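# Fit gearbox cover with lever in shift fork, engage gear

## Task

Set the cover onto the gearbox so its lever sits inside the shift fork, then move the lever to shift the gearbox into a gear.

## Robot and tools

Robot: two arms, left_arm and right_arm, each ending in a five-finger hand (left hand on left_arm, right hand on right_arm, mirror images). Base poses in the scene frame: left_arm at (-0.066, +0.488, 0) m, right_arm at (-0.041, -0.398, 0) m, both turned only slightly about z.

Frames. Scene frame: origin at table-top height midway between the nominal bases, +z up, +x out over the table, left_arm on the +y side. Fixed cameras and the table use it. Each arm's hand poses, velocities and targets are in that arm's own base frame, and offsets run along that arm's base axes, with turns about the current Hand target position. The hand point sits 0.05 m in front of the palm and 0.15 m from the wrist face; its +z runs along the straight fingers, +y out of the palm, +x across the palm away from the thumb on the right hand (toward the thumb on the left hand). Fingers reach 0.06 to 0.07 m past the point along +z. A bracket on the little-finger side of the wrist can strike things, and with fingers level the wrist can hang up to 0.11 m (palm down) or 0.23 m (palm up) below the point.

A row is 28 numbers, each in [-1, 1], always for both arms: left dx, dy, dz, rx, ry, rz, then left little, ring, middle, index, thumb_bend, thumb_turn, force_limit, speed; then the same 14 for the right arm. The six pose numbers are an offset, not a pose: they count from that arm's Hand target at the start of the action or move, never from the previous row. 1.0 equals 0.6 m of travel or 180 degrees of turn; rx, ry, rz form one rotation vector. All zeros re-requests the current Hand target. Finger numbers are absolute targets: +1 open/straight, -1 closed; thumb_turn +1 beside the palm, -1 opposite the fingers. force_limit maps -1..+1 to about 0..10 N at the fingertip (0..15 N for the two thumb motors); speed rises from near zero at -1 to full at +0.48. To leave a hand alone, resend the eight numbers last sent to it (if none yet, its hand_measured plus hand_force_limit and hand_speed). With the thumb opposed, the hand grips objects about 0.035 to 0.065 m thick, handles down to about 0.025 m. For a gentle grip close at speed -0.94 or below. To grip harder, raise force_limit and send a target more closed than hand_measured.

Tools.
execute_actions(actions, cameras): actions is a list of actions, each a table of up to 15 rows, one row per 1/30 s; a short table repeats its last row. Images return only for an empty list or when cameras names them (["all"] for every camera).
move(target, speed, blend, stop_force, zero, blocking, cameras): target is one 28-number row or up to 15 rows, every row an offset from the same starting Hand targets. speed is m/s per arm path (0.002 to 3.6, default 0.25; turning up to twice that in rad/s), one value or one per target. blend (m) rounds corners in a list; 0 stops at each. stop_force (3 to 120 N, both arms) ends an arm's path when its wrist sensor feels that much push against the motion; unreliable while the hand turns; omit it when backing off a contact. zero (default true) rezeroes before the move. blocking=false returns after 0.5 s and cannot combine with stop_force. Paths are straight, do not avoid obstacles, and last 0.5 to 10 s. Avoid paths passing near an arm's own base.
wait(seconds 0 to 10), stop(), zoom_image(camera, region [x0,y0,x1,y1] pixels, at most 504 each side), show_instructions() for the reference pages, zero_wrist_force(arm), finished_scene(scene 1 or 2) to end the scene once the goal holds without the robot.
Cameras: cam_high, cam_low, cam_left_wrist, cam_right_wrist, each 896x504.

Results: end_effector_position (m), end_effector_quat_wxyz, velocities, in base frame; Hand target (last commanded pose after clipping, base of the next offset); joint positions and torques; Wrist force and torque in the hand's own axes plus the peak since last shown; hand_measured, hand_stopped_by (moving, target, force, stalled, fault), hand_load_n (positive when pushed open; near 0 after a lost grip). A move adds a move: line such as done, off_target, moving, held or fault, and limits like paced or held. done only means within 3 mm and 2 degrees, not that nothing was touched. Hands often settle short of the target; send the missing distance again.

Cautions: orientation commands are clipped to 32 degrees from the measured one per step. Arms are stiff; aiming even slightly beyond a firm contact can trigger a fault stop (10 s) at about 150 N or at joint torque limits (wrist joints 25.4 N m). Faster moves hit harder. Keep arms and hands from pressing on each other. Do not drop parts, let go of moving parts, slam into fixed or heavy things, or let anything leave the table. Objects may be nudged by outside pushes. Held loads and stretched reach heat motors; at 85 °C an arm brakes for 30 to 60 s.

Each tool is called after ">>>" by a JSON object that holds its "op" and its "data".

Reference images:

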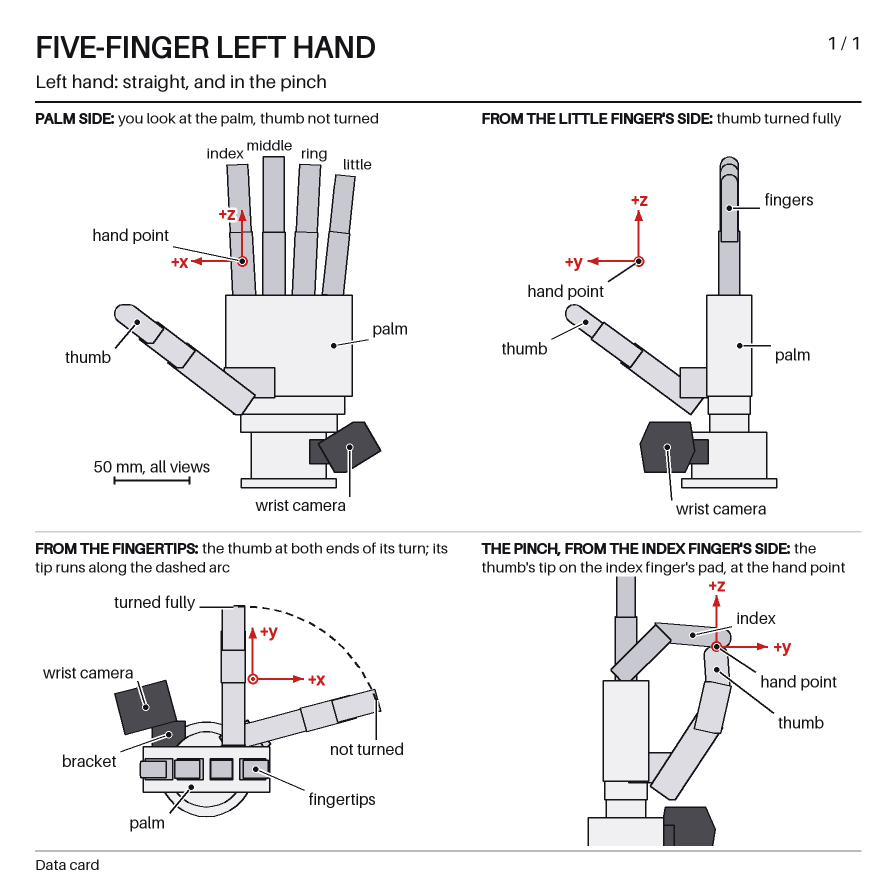

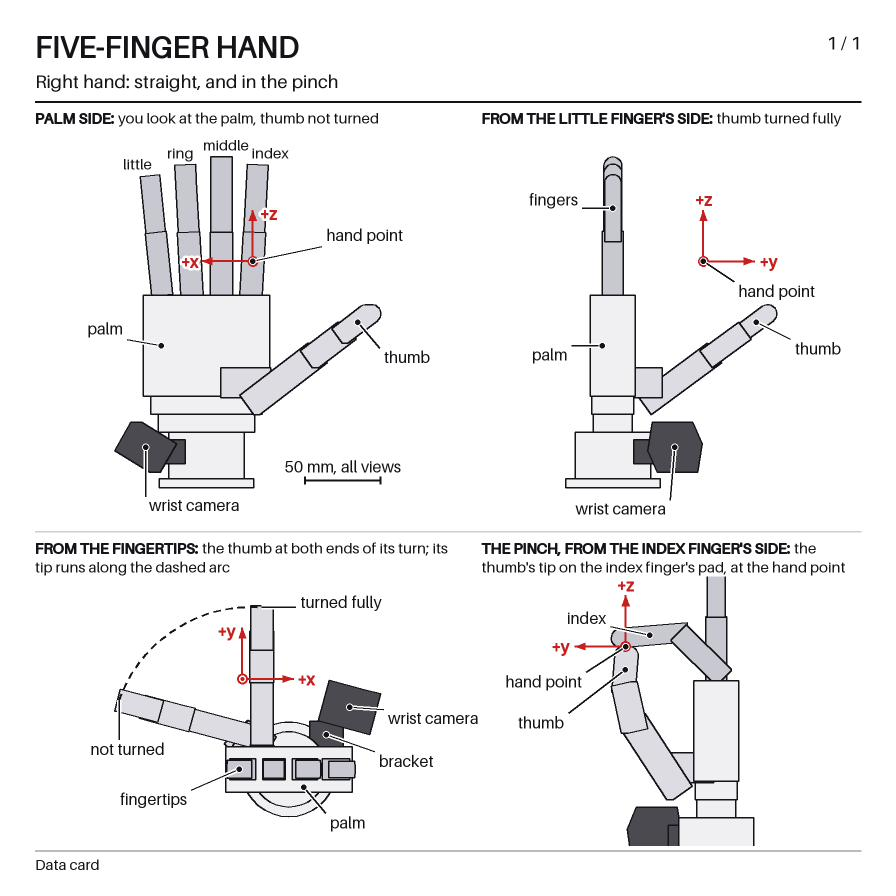

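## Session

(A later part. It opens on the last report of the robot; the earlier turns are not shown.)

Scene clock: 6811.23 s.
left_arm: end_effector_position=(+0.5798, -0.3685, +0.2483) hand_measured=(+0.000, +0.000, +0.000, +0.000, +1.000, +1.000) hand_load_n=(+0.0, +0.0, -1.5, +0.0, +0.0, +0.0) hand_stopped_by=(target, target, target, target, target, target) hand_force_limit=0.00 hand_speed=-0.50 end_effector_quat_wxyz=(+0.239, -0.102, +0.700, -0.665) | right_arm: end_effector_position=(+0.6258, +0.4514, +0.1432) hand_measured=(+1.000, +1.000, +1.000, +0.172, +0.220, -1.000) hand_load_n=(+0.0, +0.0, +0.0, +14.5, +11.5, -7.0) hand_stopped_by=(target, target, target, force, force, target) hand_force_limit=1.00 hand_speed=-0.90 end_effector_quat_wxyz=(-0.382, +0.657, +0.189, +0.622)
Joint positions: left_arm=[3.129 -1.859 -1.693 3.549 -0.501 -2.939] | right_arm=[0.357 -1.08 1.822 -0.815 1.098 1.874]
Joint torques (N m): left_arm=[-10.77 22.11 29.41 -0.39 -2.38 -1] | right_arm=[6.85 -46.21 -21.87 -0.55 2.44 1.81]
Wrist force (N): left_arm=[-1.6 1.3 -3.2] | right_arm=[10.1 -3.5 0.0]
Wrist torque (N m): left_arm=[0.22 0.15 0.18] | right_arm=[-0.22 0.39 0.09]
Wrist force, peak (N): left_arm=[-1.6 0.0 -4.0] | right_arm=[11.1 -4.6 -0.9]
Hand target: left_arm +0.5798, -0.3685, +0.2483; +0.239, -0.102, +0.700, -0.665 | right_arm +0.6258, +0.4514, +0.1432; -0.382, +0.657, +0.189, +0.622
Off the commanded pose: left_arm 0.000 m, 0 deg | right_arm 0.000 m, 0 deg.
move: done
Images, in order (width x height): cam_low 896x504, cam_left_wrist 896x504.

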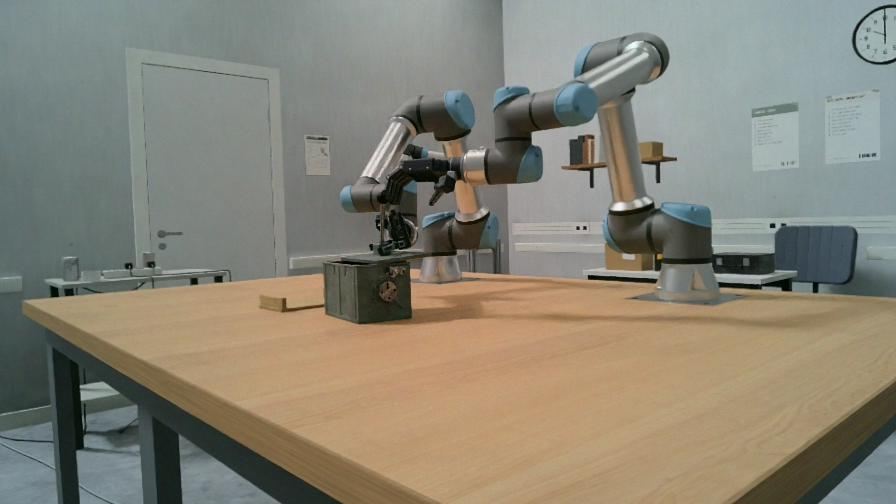

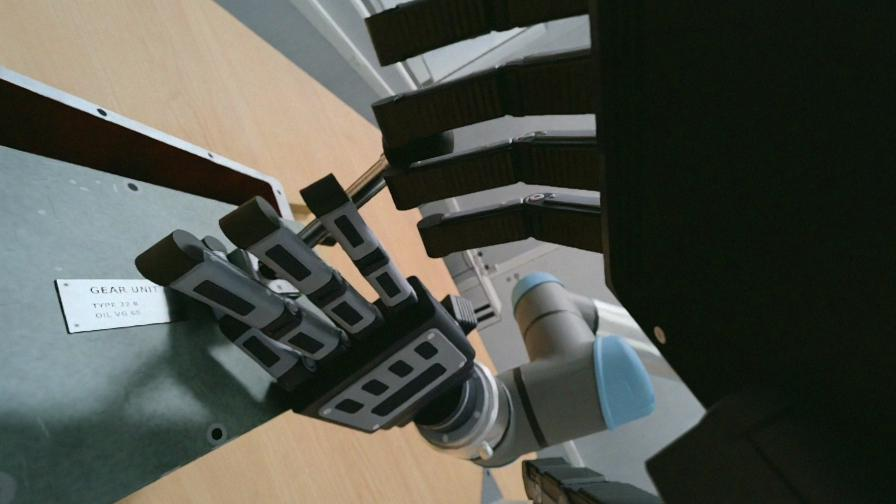

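>>> {"op": "move", "data": {"target": [[0.003,0.04,0,0,0,0,0,0,0,0,1,1,0,-0.5,0,0,0,0,0,0,1,1,1,-0.5,-0.6,-1,1.0,-0.9],[0.003,0.06,0.14,0,0,0,0,0,0,0,1,1,0,-0.5,0,0,0,0,0,0,1,1,1,-0.5,-0.6,-1,1.0,-0.9]], "speed": 0.08, "blend": 0.01, "cameras": ["cam_low", "cam_left_wrist"]}}

>>> {"op": "move", "data": {"target": [0,0,0,0,0,0,0,0,0,0,1,1,0,-0.5,0,0,0.07,0,0,0,1,1,1,-0.5,-0.6,-1,1.0,-0.9], "speed": 0.05, "cameras": ["cam_low", "cam_right_wrist"]}}

>>> {"op": "zoom_image", "data": {"camera": "cam_low", "region": [330, 165, 450, 275]}}

>>> {"op": "zoom_image", "data": {"camera": "cam_low", "region": [330, 220, 440, 275]}}

>>> {"op": "zoom_image", "data": {"camera": "cam_low", "region": [365, 170, 420, 240]}}

Scene clock: 6849.93 s.
left_arm: end_effector_position=(+0.5816, -0.3325, +0.3322) hand_measured=(+0.000, +0.000, +0.000, +0.000, +1.000, +1.000) hand_load_n=(+0.0, +0.0, +0.0, -0.5, +0.0, +0.0) hand_stopped_by=(target, target, target, target, target, target) hand_force_limit=0.00 hand_speed=-0.50 end_effector_quat_wxyz=(+0.239, -0.102, +0.700, -0.665) | right_arm: end_effector_position=(+0.6258, +0.4514, +0.1432) hand_measured=(+1.000, +1.000, +1.000, +0.172, +0.220, -1.000) hand_load_n=(+0.0, +0.0, +0.0, +14.0, +11.5, -7.0) hand_stopped_by=(target, target, target, force, force, target) hand_force_limit=1.00 hand_speed=-0.90 end_effector_quat_wxyz=(-0.382, +0.657, +0.189, +0.622)
Joint positions: left_arm=[3.205 -1.782 -1.566 3.345 -0.426 -2.938] | right_arm=[0.357 -1.08 1.822 -0.815 1.098 1.874]
Joint torques (N m): left_arm=[9.81 37.24 28.66 -0.55 2.49 2.44] | right_arm=[8.04 -44.4 -14.98 -0.6 2.23 1.71]
Wrist force (N): left_arm=[-1.5 1.0 -2.1] | right_arm=[10.8 -4.1 0.2]
Wrist torque (N m): left_arm=[0.21 0.12 0.02] | right_arm=[-0.25 0.35 0.10]
Wrist force, peak (N): left_arm=[-1.7 1.0 -3.5] | right_arm=[10.8 -4.2 0.1]
Hand target: left_arm +0.5816, -0.3325, +0.3323; +0.239, -0.102, +0.700, -0.665 | right_arm +0.6258, +0.4514, +0.1432; -0.382, +0.657, +0.189, +0.622
Off the commanded pose: left_arm 0.000 m, 0 deg | right_arm 0.000 m, 0 deg.
move: done
Images, in order (width x height): cam_low 896x504, cam_left_wrist 896x504.

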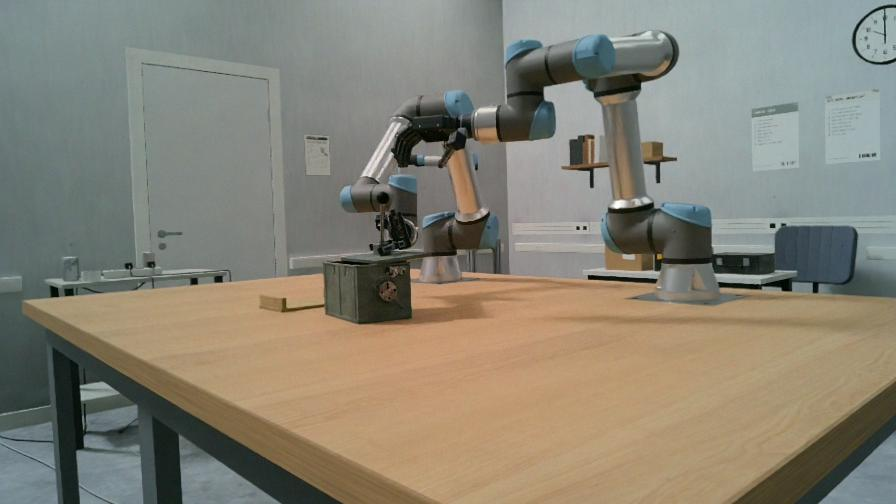

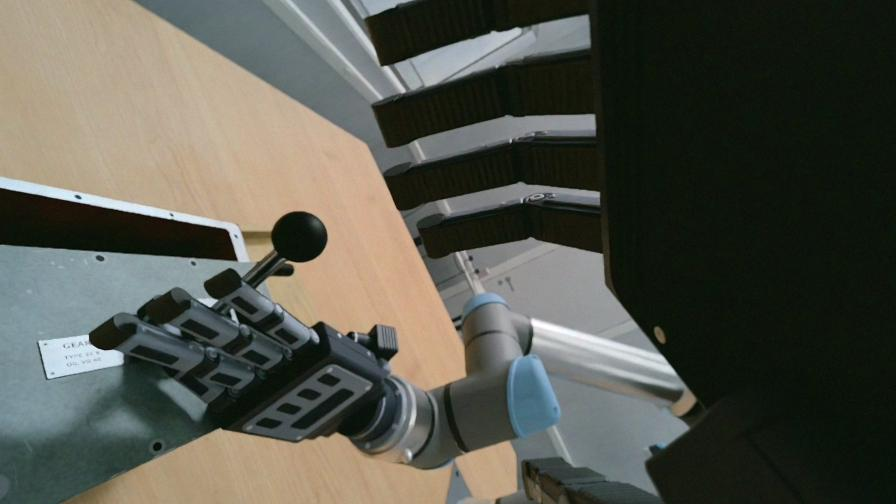

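Scene clock: 6851.23 s.
left_arm: end_effector_position=(+0.5816, -0.3325, +0.3323) hand_measured=(+0.000, +0.000, +0.000, +0.000, +1.000, +1.000) hand_load_n=(+0.0, +0.0, +0.0, +0.0, +0.0, +0.0) hand_stopped_by=(target, target, target, target, target, target) hand_force_limit=0.00 hand_speed=-0.50 end_effector_quat_wxyz=(+0.239, -0.102, +0.700, -0.665) | right_arm: end_effector_position=(+0.6258, +0.4514, +0.1852) hand_measured=(+1.000, +1.000, +1.000, +0.172, +0.220, -1.000) hand_load_n=(+0.0, +0.0, +0.0, +12.5, +16.0, +4.0) hand_stopped_by=(target, target, target, force, force, target) hand_force_limit=1.00 hand_speed=-0.90 end_effector_quat_wxyz=(-0.382, +0.657, +0.189, +0.622)
Joint positions: left_arm=[3.205 -1.782 -1.566 3.345 -0.426 -2.938] | right_arm=[0.357 -1.145 1.789 -0.716 1.098 1.875]
Joint torques (N m): left_arm=[10.06 35.38 29.94 -0.52 2.5 2.54] | right_arm=[3.59 -58.15 -33.18 -0.92 1.4 -1.29]
Wrist force (N): left_arm=[-1.5 1.2 -2.3] | right_arm=[-5.1 1.7 -0.2]
Wrist torque (N m): left_arm=[0.24 0.12 0.02] | right_arm=[-0.07 0.07 -0.01]
Wrist force, peak (N): left_arm=[-1.9 1.3 -2.4] | right_arm=[10.0 -3.5 -0.3]
Hand target: left_arm +0.5816, -0.3325, +0.3323; +0.239, -0.102, +0.700, -0.665 | right_arm +0.6258, +0.4514, +0.1852; -0.382, +0.657, +0.189, +0.622
Off the commanded pose: left_arm 0.000 m, 0 deg | right_arm 0.000 m, 0 deg.
move: done
Images, in order (width x height): cam_low 896x504, cam_right_wrist 896x504.

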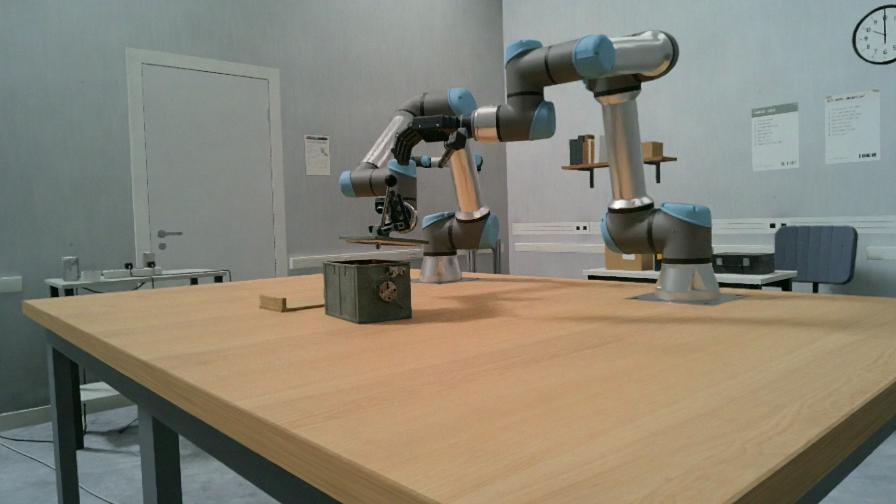

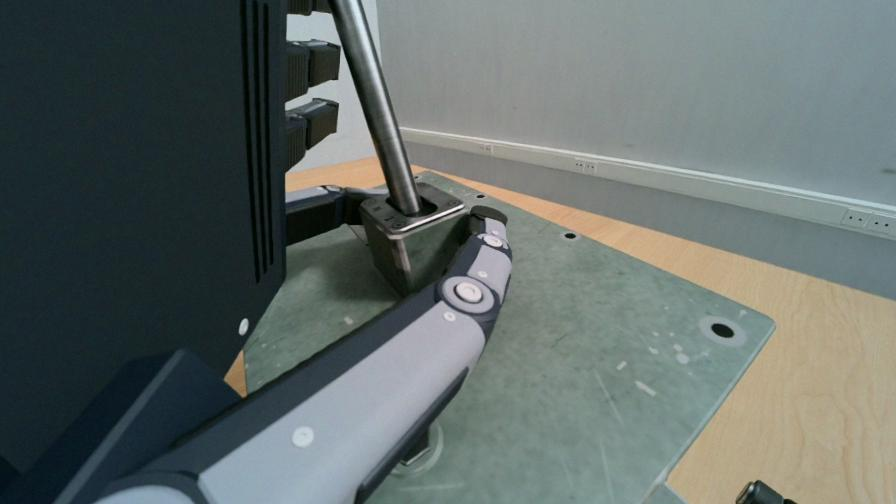

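Scaled by 4.200 from the camera's 896x504 image, which has a finer 1280x720 frame.

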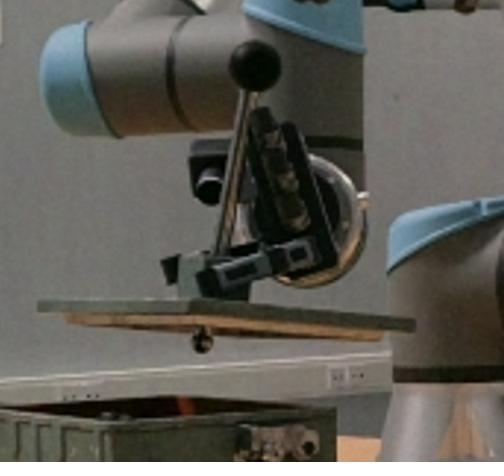

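Scaled by 4.582 from the camera's 896x504 image, which has a finer 1280x720 frame.

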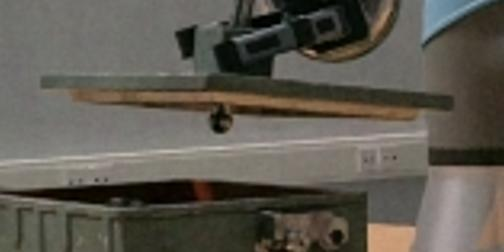

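Scaled by 7.200 from the camera's 896x504 image, which has a finer 1280x720 frame.

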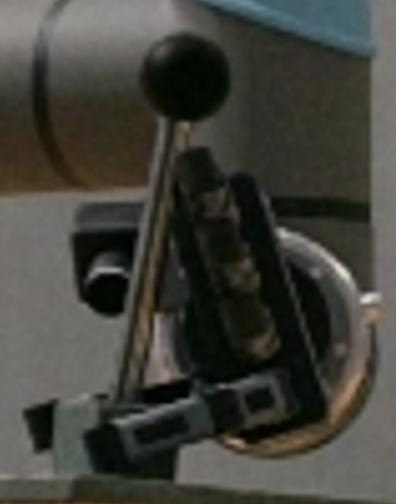

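>>> {"op": "move", "data": {"target": [0,0,0,0,0,0,0,0,0,0,1,1,0,-0.5,0,0,0,0.01151,0.01206,0,1,1,1,-0.5,-0.6,-1,1.0,-0.9], "speed": 0.1, "cameras": ["cam_low", "cam_left_wrist"]}}

>>> {"op": "zoom_image", "data": {"camera": "cam_low", "region": [330, 165, 450, 275]}}

>>> {"op": "zoom_image", "data": {"camera": "cam_low", "region": [335, 220, 390, 255]}}

>>> {"op": "zoom_image", "data": {"camera": "cam_low", "region": [380, 220, 435, 255]}}

>>> {"op": "zoom_image", "data": {"camera": "cam_low", "region": [365, 170, 420, 240]}}

Scene clock: 6887.23 s.
left_arm: end_effector_position=(+0.5816, -0.3325, +0.3323) hand_measured=(+0.000, +0.000, +0.000, +0.000, +1.000, +1.000) hand_load_n=(+0.0, +0.0, +0.0, +0.0, +0.0, +0.0) hand_stopped_by=(target, target, target, target, target, target) hand_force_limit=0.00 hand_speed=-0.50 end_effector_quat_wxyz=(+0.239, -0.102, +0.700, -0.665) | right_arm: end_effector_position=(+0.6258, +0.4514, +0.1852) hand_measured=(+1.000, +1.000, +1.000, +0.172, +0.220, -1.000) hand_load_n=(+0.0, +0.0, +0.0, +12.0, +16.5, +4.0) hand_stopped_by=(target, target, target, force, force, target) hand_force_limit=1.00 hand_speed=-0.90 end_effector_quat_wxyz=(-0.397, +0.662, +0.171, +0.613)
Joint positions: left_arm=[3.205 -1.782 -1.566 3.345 -0.426 -2.938] | right_arm=[0.354 -1.148 1.786 -0.712 1.099 1.927]
Joint torques (N m): left_arm=[10.02 28.77 29.84 -0.61 2.39 2.47] | right_arm=[-10.76 -57.14 -35.24 -1.36 2.73 2.11]
Wrist force (N): left_arm=[-1.7 1.2 -2.2] | right_arm=[-5.0 2.2 -0.2]
Wrist torque (N m): left_arm=[0.23 0.16 0.00] | right_arm=[-0.03 0.08 -0.16]
Wrist force, peak (N): left_arm=[-1.8 1.4 -2.3] | right_arm=[-5.5 1.9 -0.2]
Hand target: left_arm +0.5816, -0.3325, +0.3323; +0.239, -0.102, +0.700, -0.665 | right_arm +0.6258, +0.4514, +0.1852; -0.397, +0.662, +0.170, +0.612
Off the commanded pose: left_arm 0.000 m, 0 deg | right_arm 0.000 m, 0 deg.
move: done
Images, in order (width x height): cam_low 896x504, cam_left_wrist 896x504.

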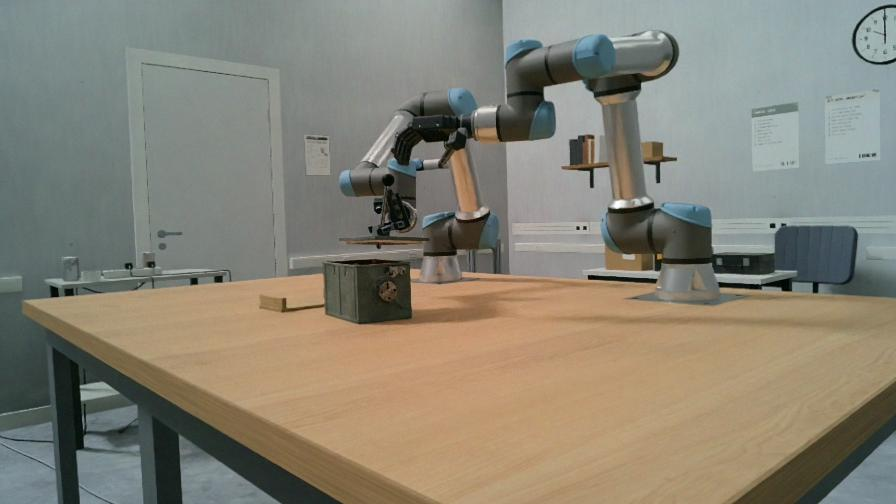

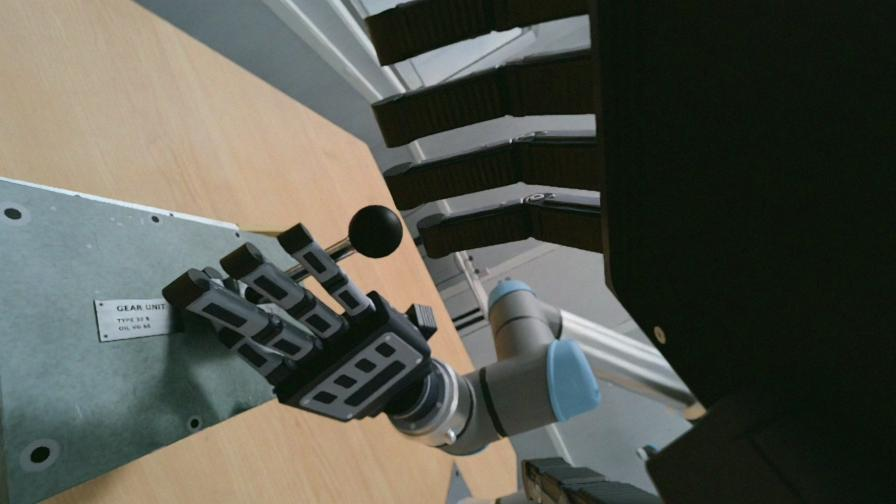

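Scaled by 4.200 from the camera's 896x504 image, which has a finer 1280x720 frame.

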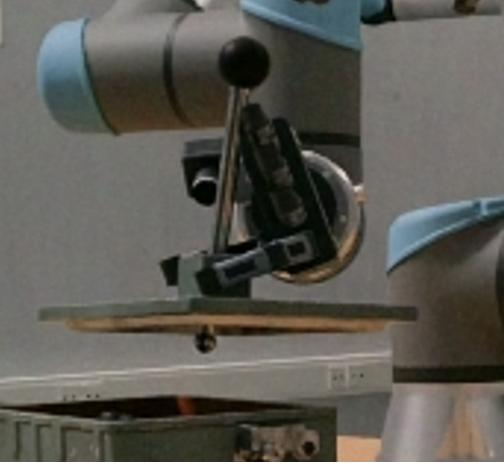

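Scaled by 9.164 from the camera's 896x504 image, which has a finer 1280x720 frame.

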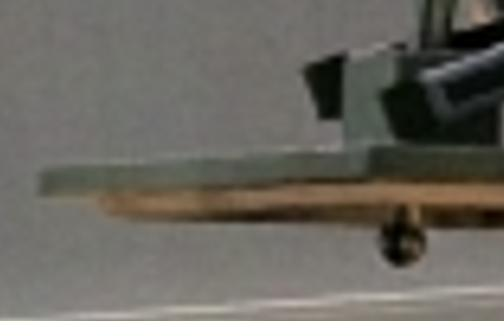

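Scaled by 9.164 from the camera's 896x504 image, which has a finer 1280x720 frame.

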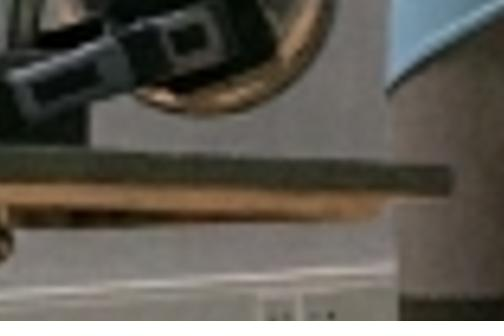

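Scaled by 7.200 from the camera's 896x504 image, which has a finer 1280x720 frame.

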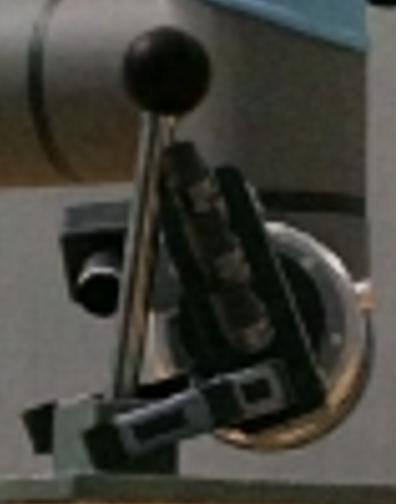

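>>> {"op": "move", "data": {"target": [0.159,0.1792,-0.2038,-0.0311,0.0577,0,0,0,0,0,1,1,0,-0.5,0.0733,-0.0157,0,0,0,0,1,1,1,-0.5,-0.6,-1,1.0,-0.9], "speed": 0.08, "cameras": ["cam_high","cam_low", "cam_left_wrist"]}}

>>> {"op": "zoom_image", "data": {"camera": "cam_low", "region": [316, 225, 371, 260]}}

>>> {"op": "zoom_image", "data": {"camera": "cam_low", "region": [363, 225, 418, 260]}}

>>> {"op": "zoom_image", "data": {"camera": "cam_left_wrist", "region": [200, 150, 500, 450]}}

Scene clock: 6936.83 s.
left_arm: end_effector_position=(+0.6770, -0.2251, +0.2101) hand_measured=(+0.000, +0.000, +0.000, +0.000, +1.000, +1.000) hand_load_n=(+0.0, +0.0, +0.0, +0.0, +0.0, +0.0) hand_stopped_by=(target, target, target, target, target, target) hand_force_limit=0.00 hand_speed=-0.50 end_effector_quat_wxyz=(+0.169, -0.173, +0.686, -0.686) | right_arm: end_effector_position=(+0.6697, +0.4420, +0.1852) hand_measured=(+1.000, +1.000, +1.000, +0.172, +0.220, -1.000) hand_load_n=(+0.0, +0.0, +0.0, +12.0, +16.5, +3.5) hand_stopped_by=(target, target, target, force, force, target) hand_force_limit=1.00 hand_speed=-0.90 end_effector_quat_wxyz=(-0.397, +0.662, +0.170, +0.612)
Joint positions: left_arm=[3.388 -2.098 -1.464 3.56 -0.242 -3.146] | right_arm=[0.309 -1.085 1.686 -0.677 1.054 1.931]
Joint torques (N m): left_arm=[10.48 30.93 28.1 2.01 2.35 -1.77] | right_arm=[-10.86 -36.59 -35.16 -1.32 -2.43 1.95]
Wrist force (N): left_arm=[-2.0 0.9 -1.9] | right_arm=[-4.9 2.1 -0.3]
Wrist torque (N m): left_arm=[0.15 0.18 0.18] | right_arm=[-0.03 0.05 -0.15]
Wrist force, peak (N): left_arm=[-2.5 1.6 -2.2] | right_arm=[-5.5 1.7 -0.4]
Hand target: left_arm +0.6770, -0.2250, +0.2100; +0.169, -0.173, +0.686, -0.686 | right_arm +0.6698, +0.4420, +0.1852; -0.397, +0.662, +0.170, +0.612
Off the commanded pose: left_arm 0.000 m, 0 deg | right_arm 0.000 m, 0 deg.
move: done
Images, in order (width x height): cam_high 896x504, cam_low 896x504, cam_left_wrist 896x504.

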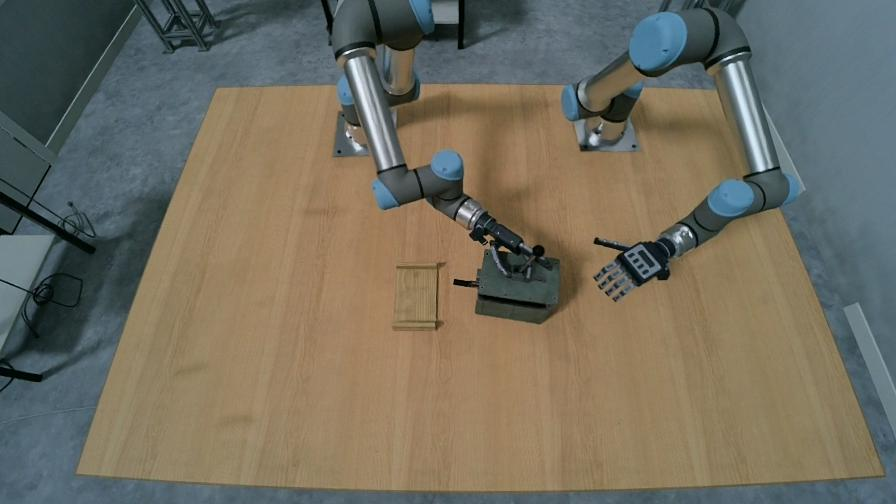

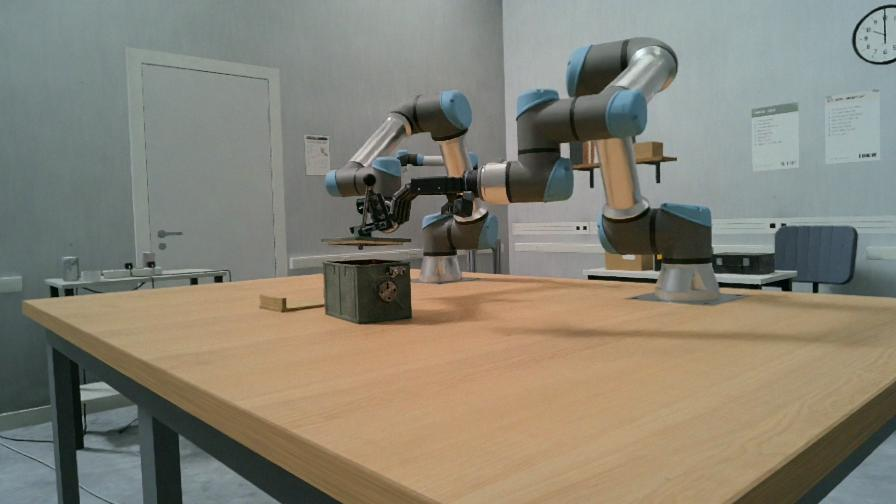

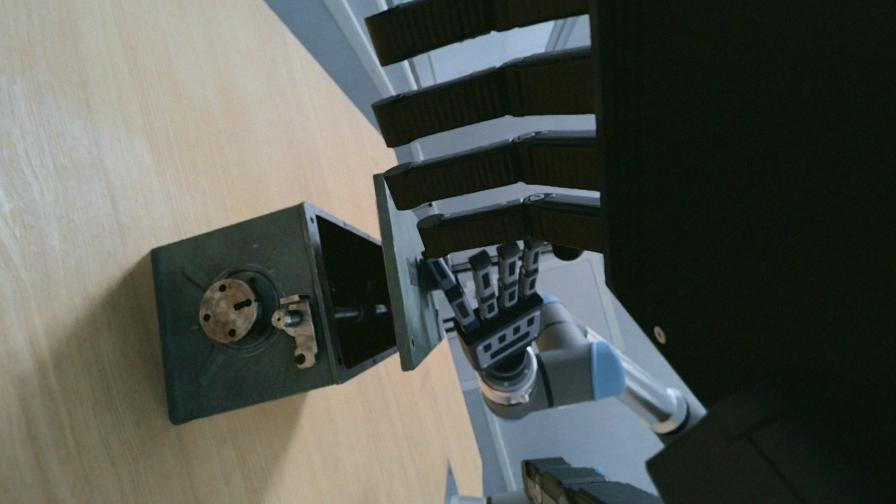

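Scaled by 9.164 from the camera's 896x504 image, which has a finer 1280x720 frame.

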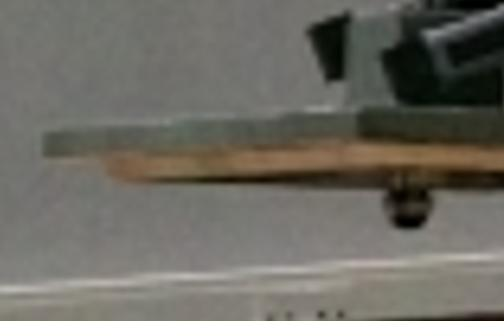

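Scaled by 9.164 from the camera's 896x504 image, which has a finer 1280x720 frame.

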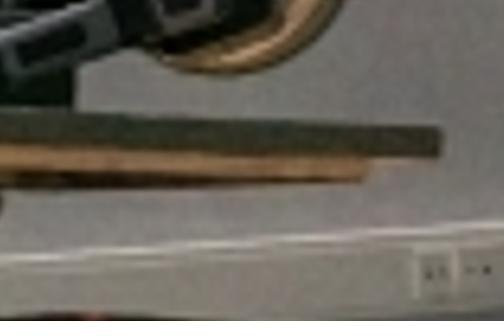

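Scaled by 1.680 from the camera's 896x504 image, which has a finer 1280x720 frame.

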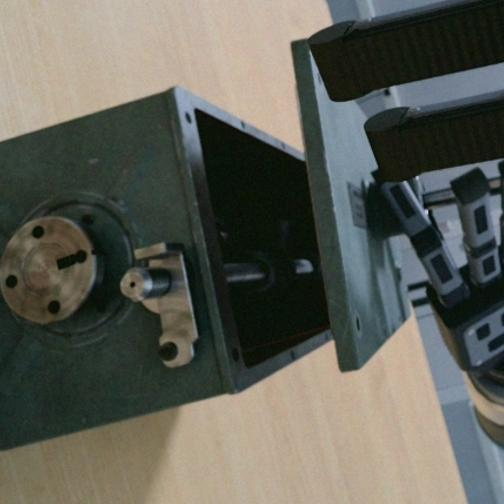

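>>> {"op": "move", "data": {"target": [0,0,0,0,0,0,1,1,1,1,1,1,0,-0.5,0,0,-0.0367,0,0,0,1,1,1,-0.5,-0.6,-1,1.0,-0.9], "speed": 0.05, "cameras": ["cam_high","cam_low", "cam_left_wrist"]}}

>>> {"op": "zoom_image", "data": {"camera": "cam_low", "region": [316, 240, 371, 275]}}

>>> {"op": "zoom_image", "data": {"camera": "cam_low", "region": [363, 240, 418, 275]}}

>>> {"op": "zoom_image", "data": {"camera": "cam_left_wrist", "region": [270, 180, 420, 300]}}

>>> {"op": "zoom_image", "data": {"camera": "cam_left_wrist", "region": [290, 290, 440, 410]}}

Scene clock: 6951.73 s.
left_arm: end_effector_position=(+0.6770, -0.2250, +0.2100) hand_measured=(+1.000, +1.000, +1.000, +1.000, +1.000, +1.000) hand_load_n=(+0.0, +0.0, +0.0, +0.0, +0.0, -0.5) hand_stopped_by=(target, target, target, target, target, target) hand_force_limit=0.00 hand_speed=-0.50 end_effector_quat_wxyz=(+0.169, -0.173, +0.686, -0.686) | right_arm: end_effector_position=(+0.6698, +0.4420, +0.1632) hand_measured=(+1.000, +1.000, +1.000, +0.172, +0.220, -1.000) hand_load_n=(+0.0, +0.0, +0.0, +12.0, +16.5, +4.0) hand_stopped_by=(target, target, target, force, force, target) hand_force_limit=1.00 hand_speed=-0.90 end_effector_quat_wxyz=(-0.397, +0.662, +0.170, +0.612)
Joint positions: left_arm=[3.389 -2.098 -1.464 3.56 -0.242 -3.146] | right_arm=[0.309 -1.054 1.705 -0.726 1.054 1.931]
Joint torques (N m): left_arm=[9.97 33.77 20.56 1.79 2.34 -1.87] | right_arm=[-10.02 -38.17 -13.53 -5.36 -2.28 -2.07]
Wrist force (N): left_arm=[-1.9 1.2 -2.1] | right_arm=[-4.9 2.2 -0.5]
Wrist torque (N m): left_arm=[0.19 0.16 0.16] | right_arm=[-0.01 0.05 -0.14]
Wrist force, peak (N): left_arm=[-2.0 1.4 -2.1] | right_arm=[-5.6 2.4 -0.2]
Hand target: left_arm +0.6770, -0.2250, +0.2100; +0.169, -0.173, +0.686, -0.686 | right_arm +0.6698, +0.4420, +0.1632; -0.397, +0.662, +0.170, +0.612
Off the commanded pose: left_arm 0.000 m, 0 deg | right_arm 0.000 m, 0 deg.
move: done
Images, in order (width x height): cam_high 896x504, cam_low 896x504, cam_left_wrist 896x504.

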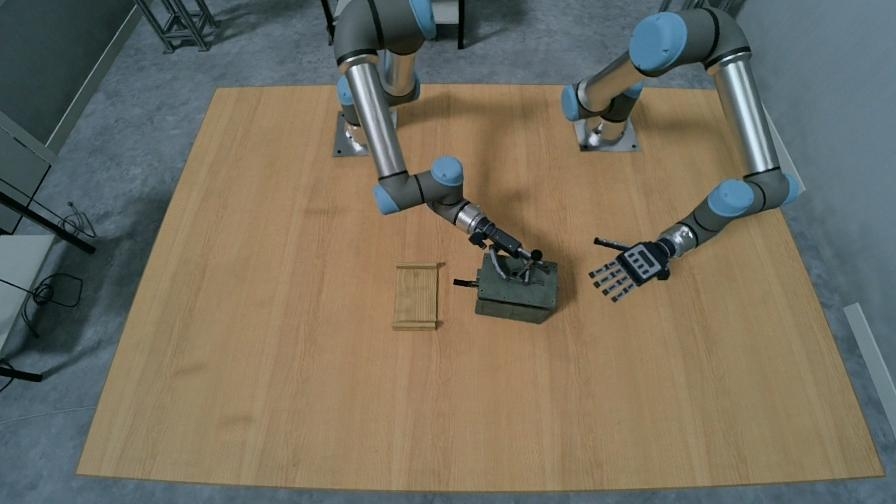

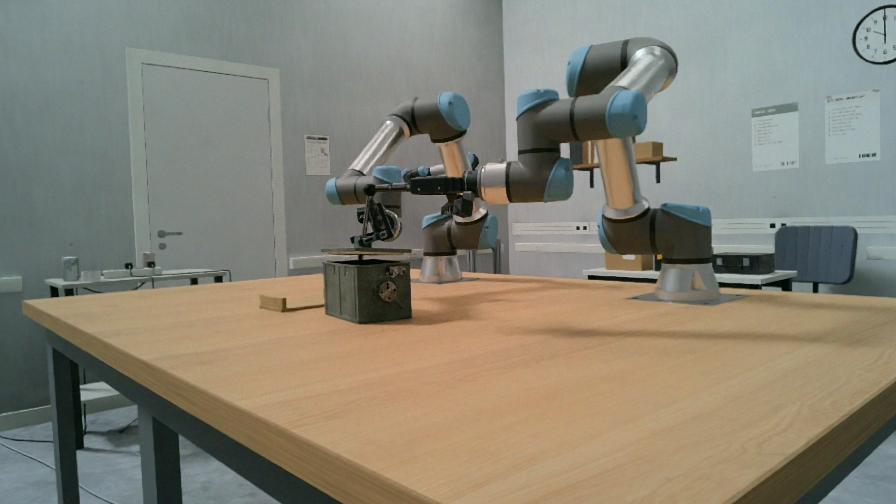

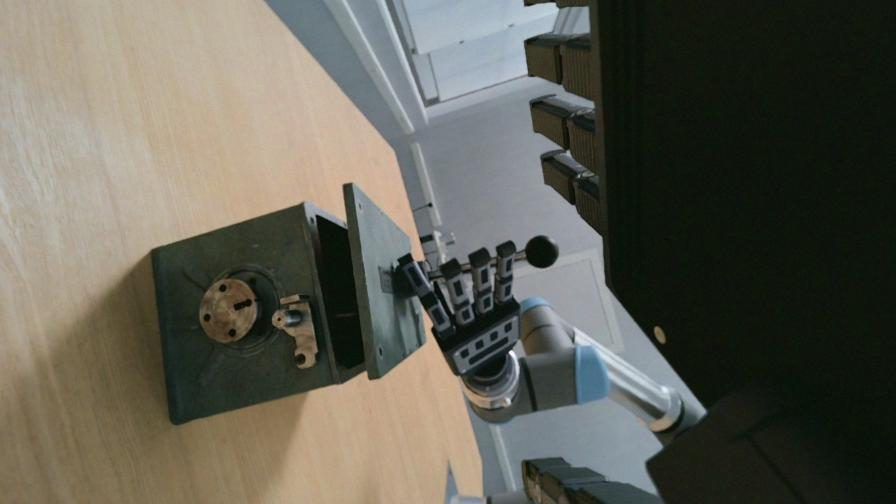

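Scaled by 9.164 from the camera's 896x504 image, which has a finer 1280x720 frame.

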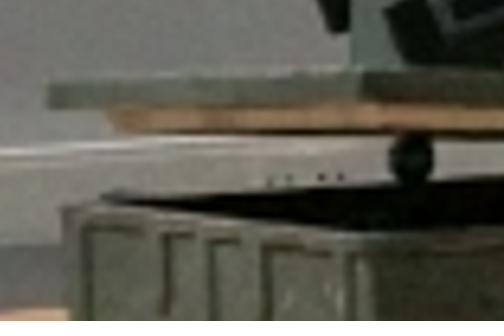

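Scaled by 9.164 from the camera's 896x504 image, which has a finer 1280x720 frame.

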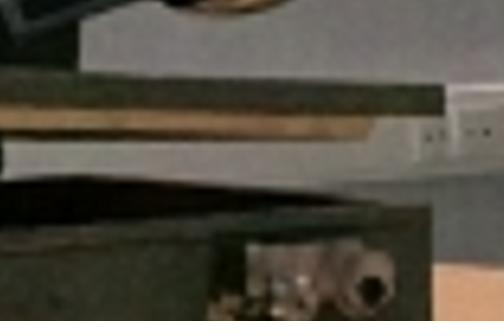

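Scaled by 3.360 from the camera's 896x504 image, which has a finer 1280x720 frame.

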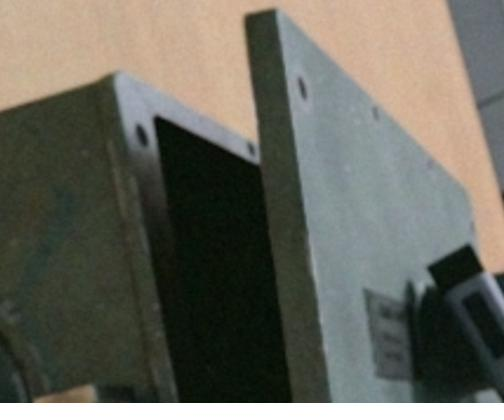

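Scaled by 3.360 from the camera's 896x504 image, which has a finer 1280x720 frame.

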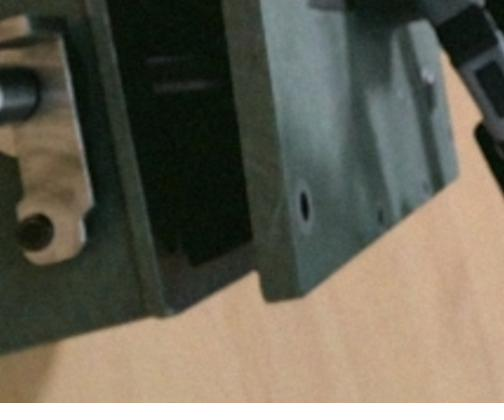

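>>> {"op": "move", "data": {"target": [0,0,0,0,0,0,1,1,1,1,1,1,0,-0.5,0,0,0,-0.00823,0.01553,0,1,1,1,-0.5,-0.6,-1,1.0,-0.9], "speed": 0.1, "cameras": ["cam_low", "cam_left_wrist"]}}

>>> {"op": "zoom_image", "data": {"camera": "cam_low", "region": [316, 240, 371, 275]}}

>>> {"op": "zoom_image", "data": {"camera": "cam_low", "region": [363, 240, 418, 275]}}

>>> {"op": "zoom_image", "data": {"camera": "cam_left_wrist", "region": [270, 180, 420, 300]}}

>>> {"op": "zoom_image", "data": {"camera": "cam_left_wrist", "region": [290, 290, 440, 410]}}

Scene clock: 6993.63 s.
left_arm: end_effector_position=(+0.6770, -0.2250, +0.2100) hand_measured=(+1.000, +1.000, +1.000, +1.000, +1.000, +1.000) hand_load_n=(+0.0, +0.0, +0.0, +0.0, +0.0, -0.5) hand_stopped_by=(target, target, target, target, target, target) hand_force_limit=0.00 hand_speed=-0.50 end_effector_quat_wxyz=(+0.169, -0.173, +0.686, -0.686) | right_arm: end_effector_position=(+0.6698, +0.4420, +0.1632) hand_measured=(+1.000, +1.000, +1.000, +0.172, +0.220, -1.000) hand_load_n=(+0.0, +0.0, +0.0, +12.0, +16.5, +3.5) hand_stopped_by=(target, target, target, force, force, target) hand_force_limit=1.00 hand_speed=-0.90 end_effector_quat_wxyz=(-0.392, +0.682, +0.169, +0.594)
Joint positions: left_arm=[3.389 -2.098 -1.464 3.56 -0.242 -3.146] | right_arm=[0.31 -1.059 1.667 -0.624 1.054 1.92]
Joint torques (N m): left_arm=[8.66 44.62 9.46 1.33 2.32 -1.91] | right_arm=[8.89 -61.62 -35.92 -0.86 2.7 -3.01]
Wrist force (N): left_arm=[-2.1 1.1 -1.9] | right_arm=[-4.9 2.2 0.0]
Wrist torque (N m): left_arm=[0.15 0.19 0.16] | right_arm=[-0.03 0.06 0.03]
Wrist force, peak (N): left_arm=[-2.1 1.1 -2.1] | right_arm=[-5.3 2.3 -0.2]
Hand target: left_arm +0.6770, -0.2250, +0.2100; +0.169, -0.173, +0.686, -0.686 | right_arm +0.6698, +0.4420, +0.1632; -0.392, +0.682, +0.169, +0.594
Off the commanded pose: left_arm 0.000 m, 0 deg | right_arm 0.000 m, 0 deg.
move: done
Images, in order (width x height): cam_low 896x504, cam_left_wrist 896x504.

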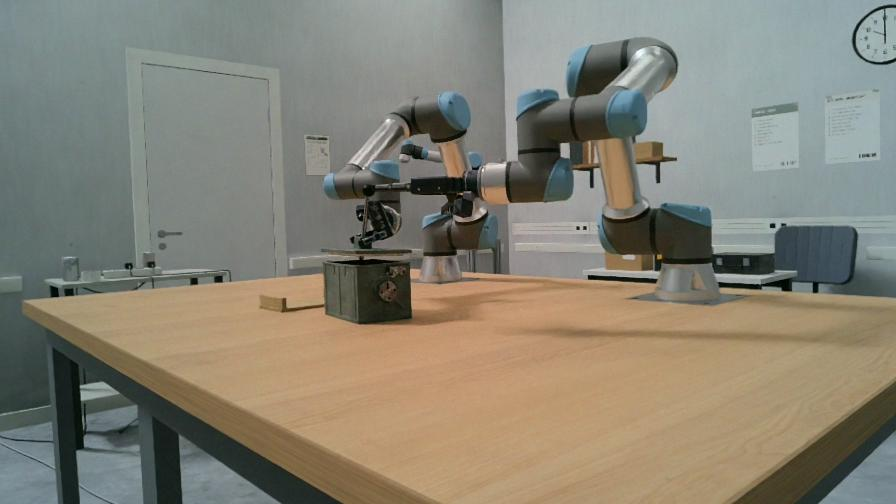

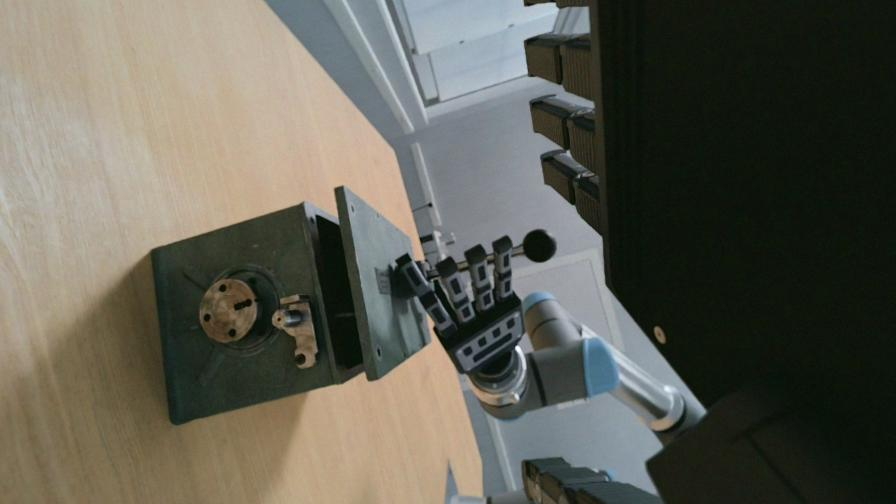

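Scaled by 9.164 from the camera's 896x504 image, which has a finer 1280x720 frame.

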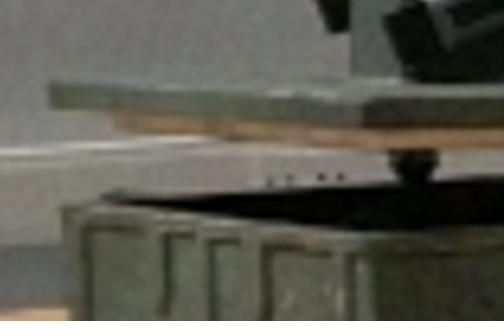

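Scaled by 9.164 from the camera's 896x504 image, which has a finer 1280x720 frame.

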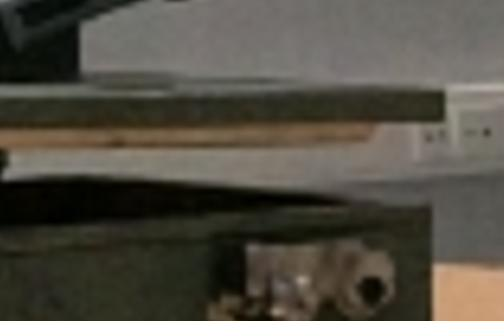

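Scaled by 3.360 from the camera's 896x504 image, which has a finer 1280x720 frame.

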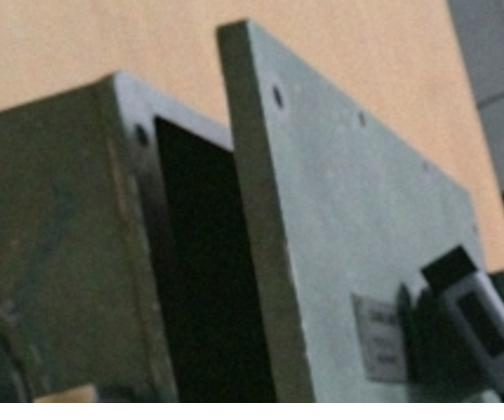

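Scaled by 3.360 from the camera's 896x504 image, which has a finer 1280x720 frame.

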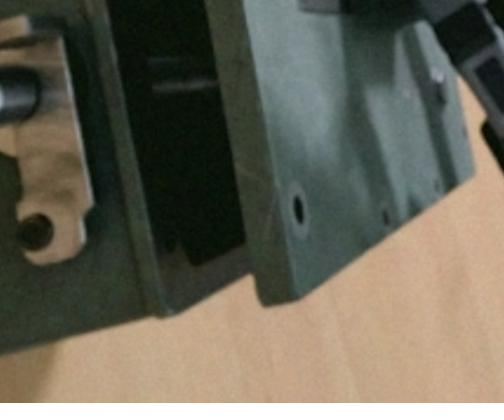

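>>> {"op": "zoom_image", "data": {"camera": "cam_low", "region": [340, 244, 376, 272]}}

>>> {"op": "zoom_image", "data": {"camera": "cam_low", "region": [318, 244, 354, 272]}}

>>> {"op": "zoom_image", "data": {"camera": "cam_low", "region": [382, 244, 418, 272]}}

Scaled by 14.000 from the camera's 896x504 image, which has a finer 1280x720 frame.

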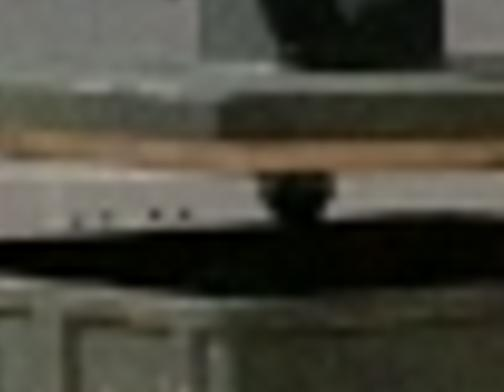

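Scaled by 14.000 from the camera's 896x504 image, which has a finer 1280x720 frame.

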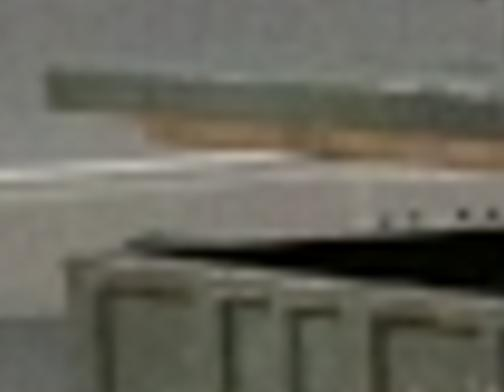

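Scaled by 14.000 from the camera's 896x504 image, which has a finer 1280x720 frame.

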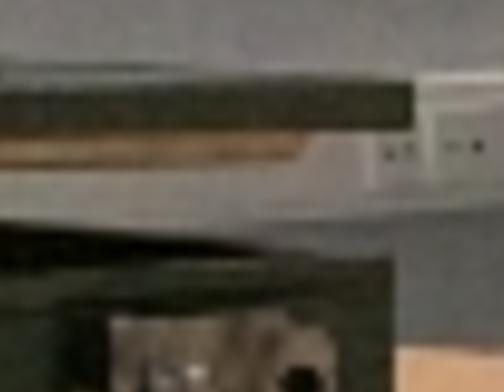

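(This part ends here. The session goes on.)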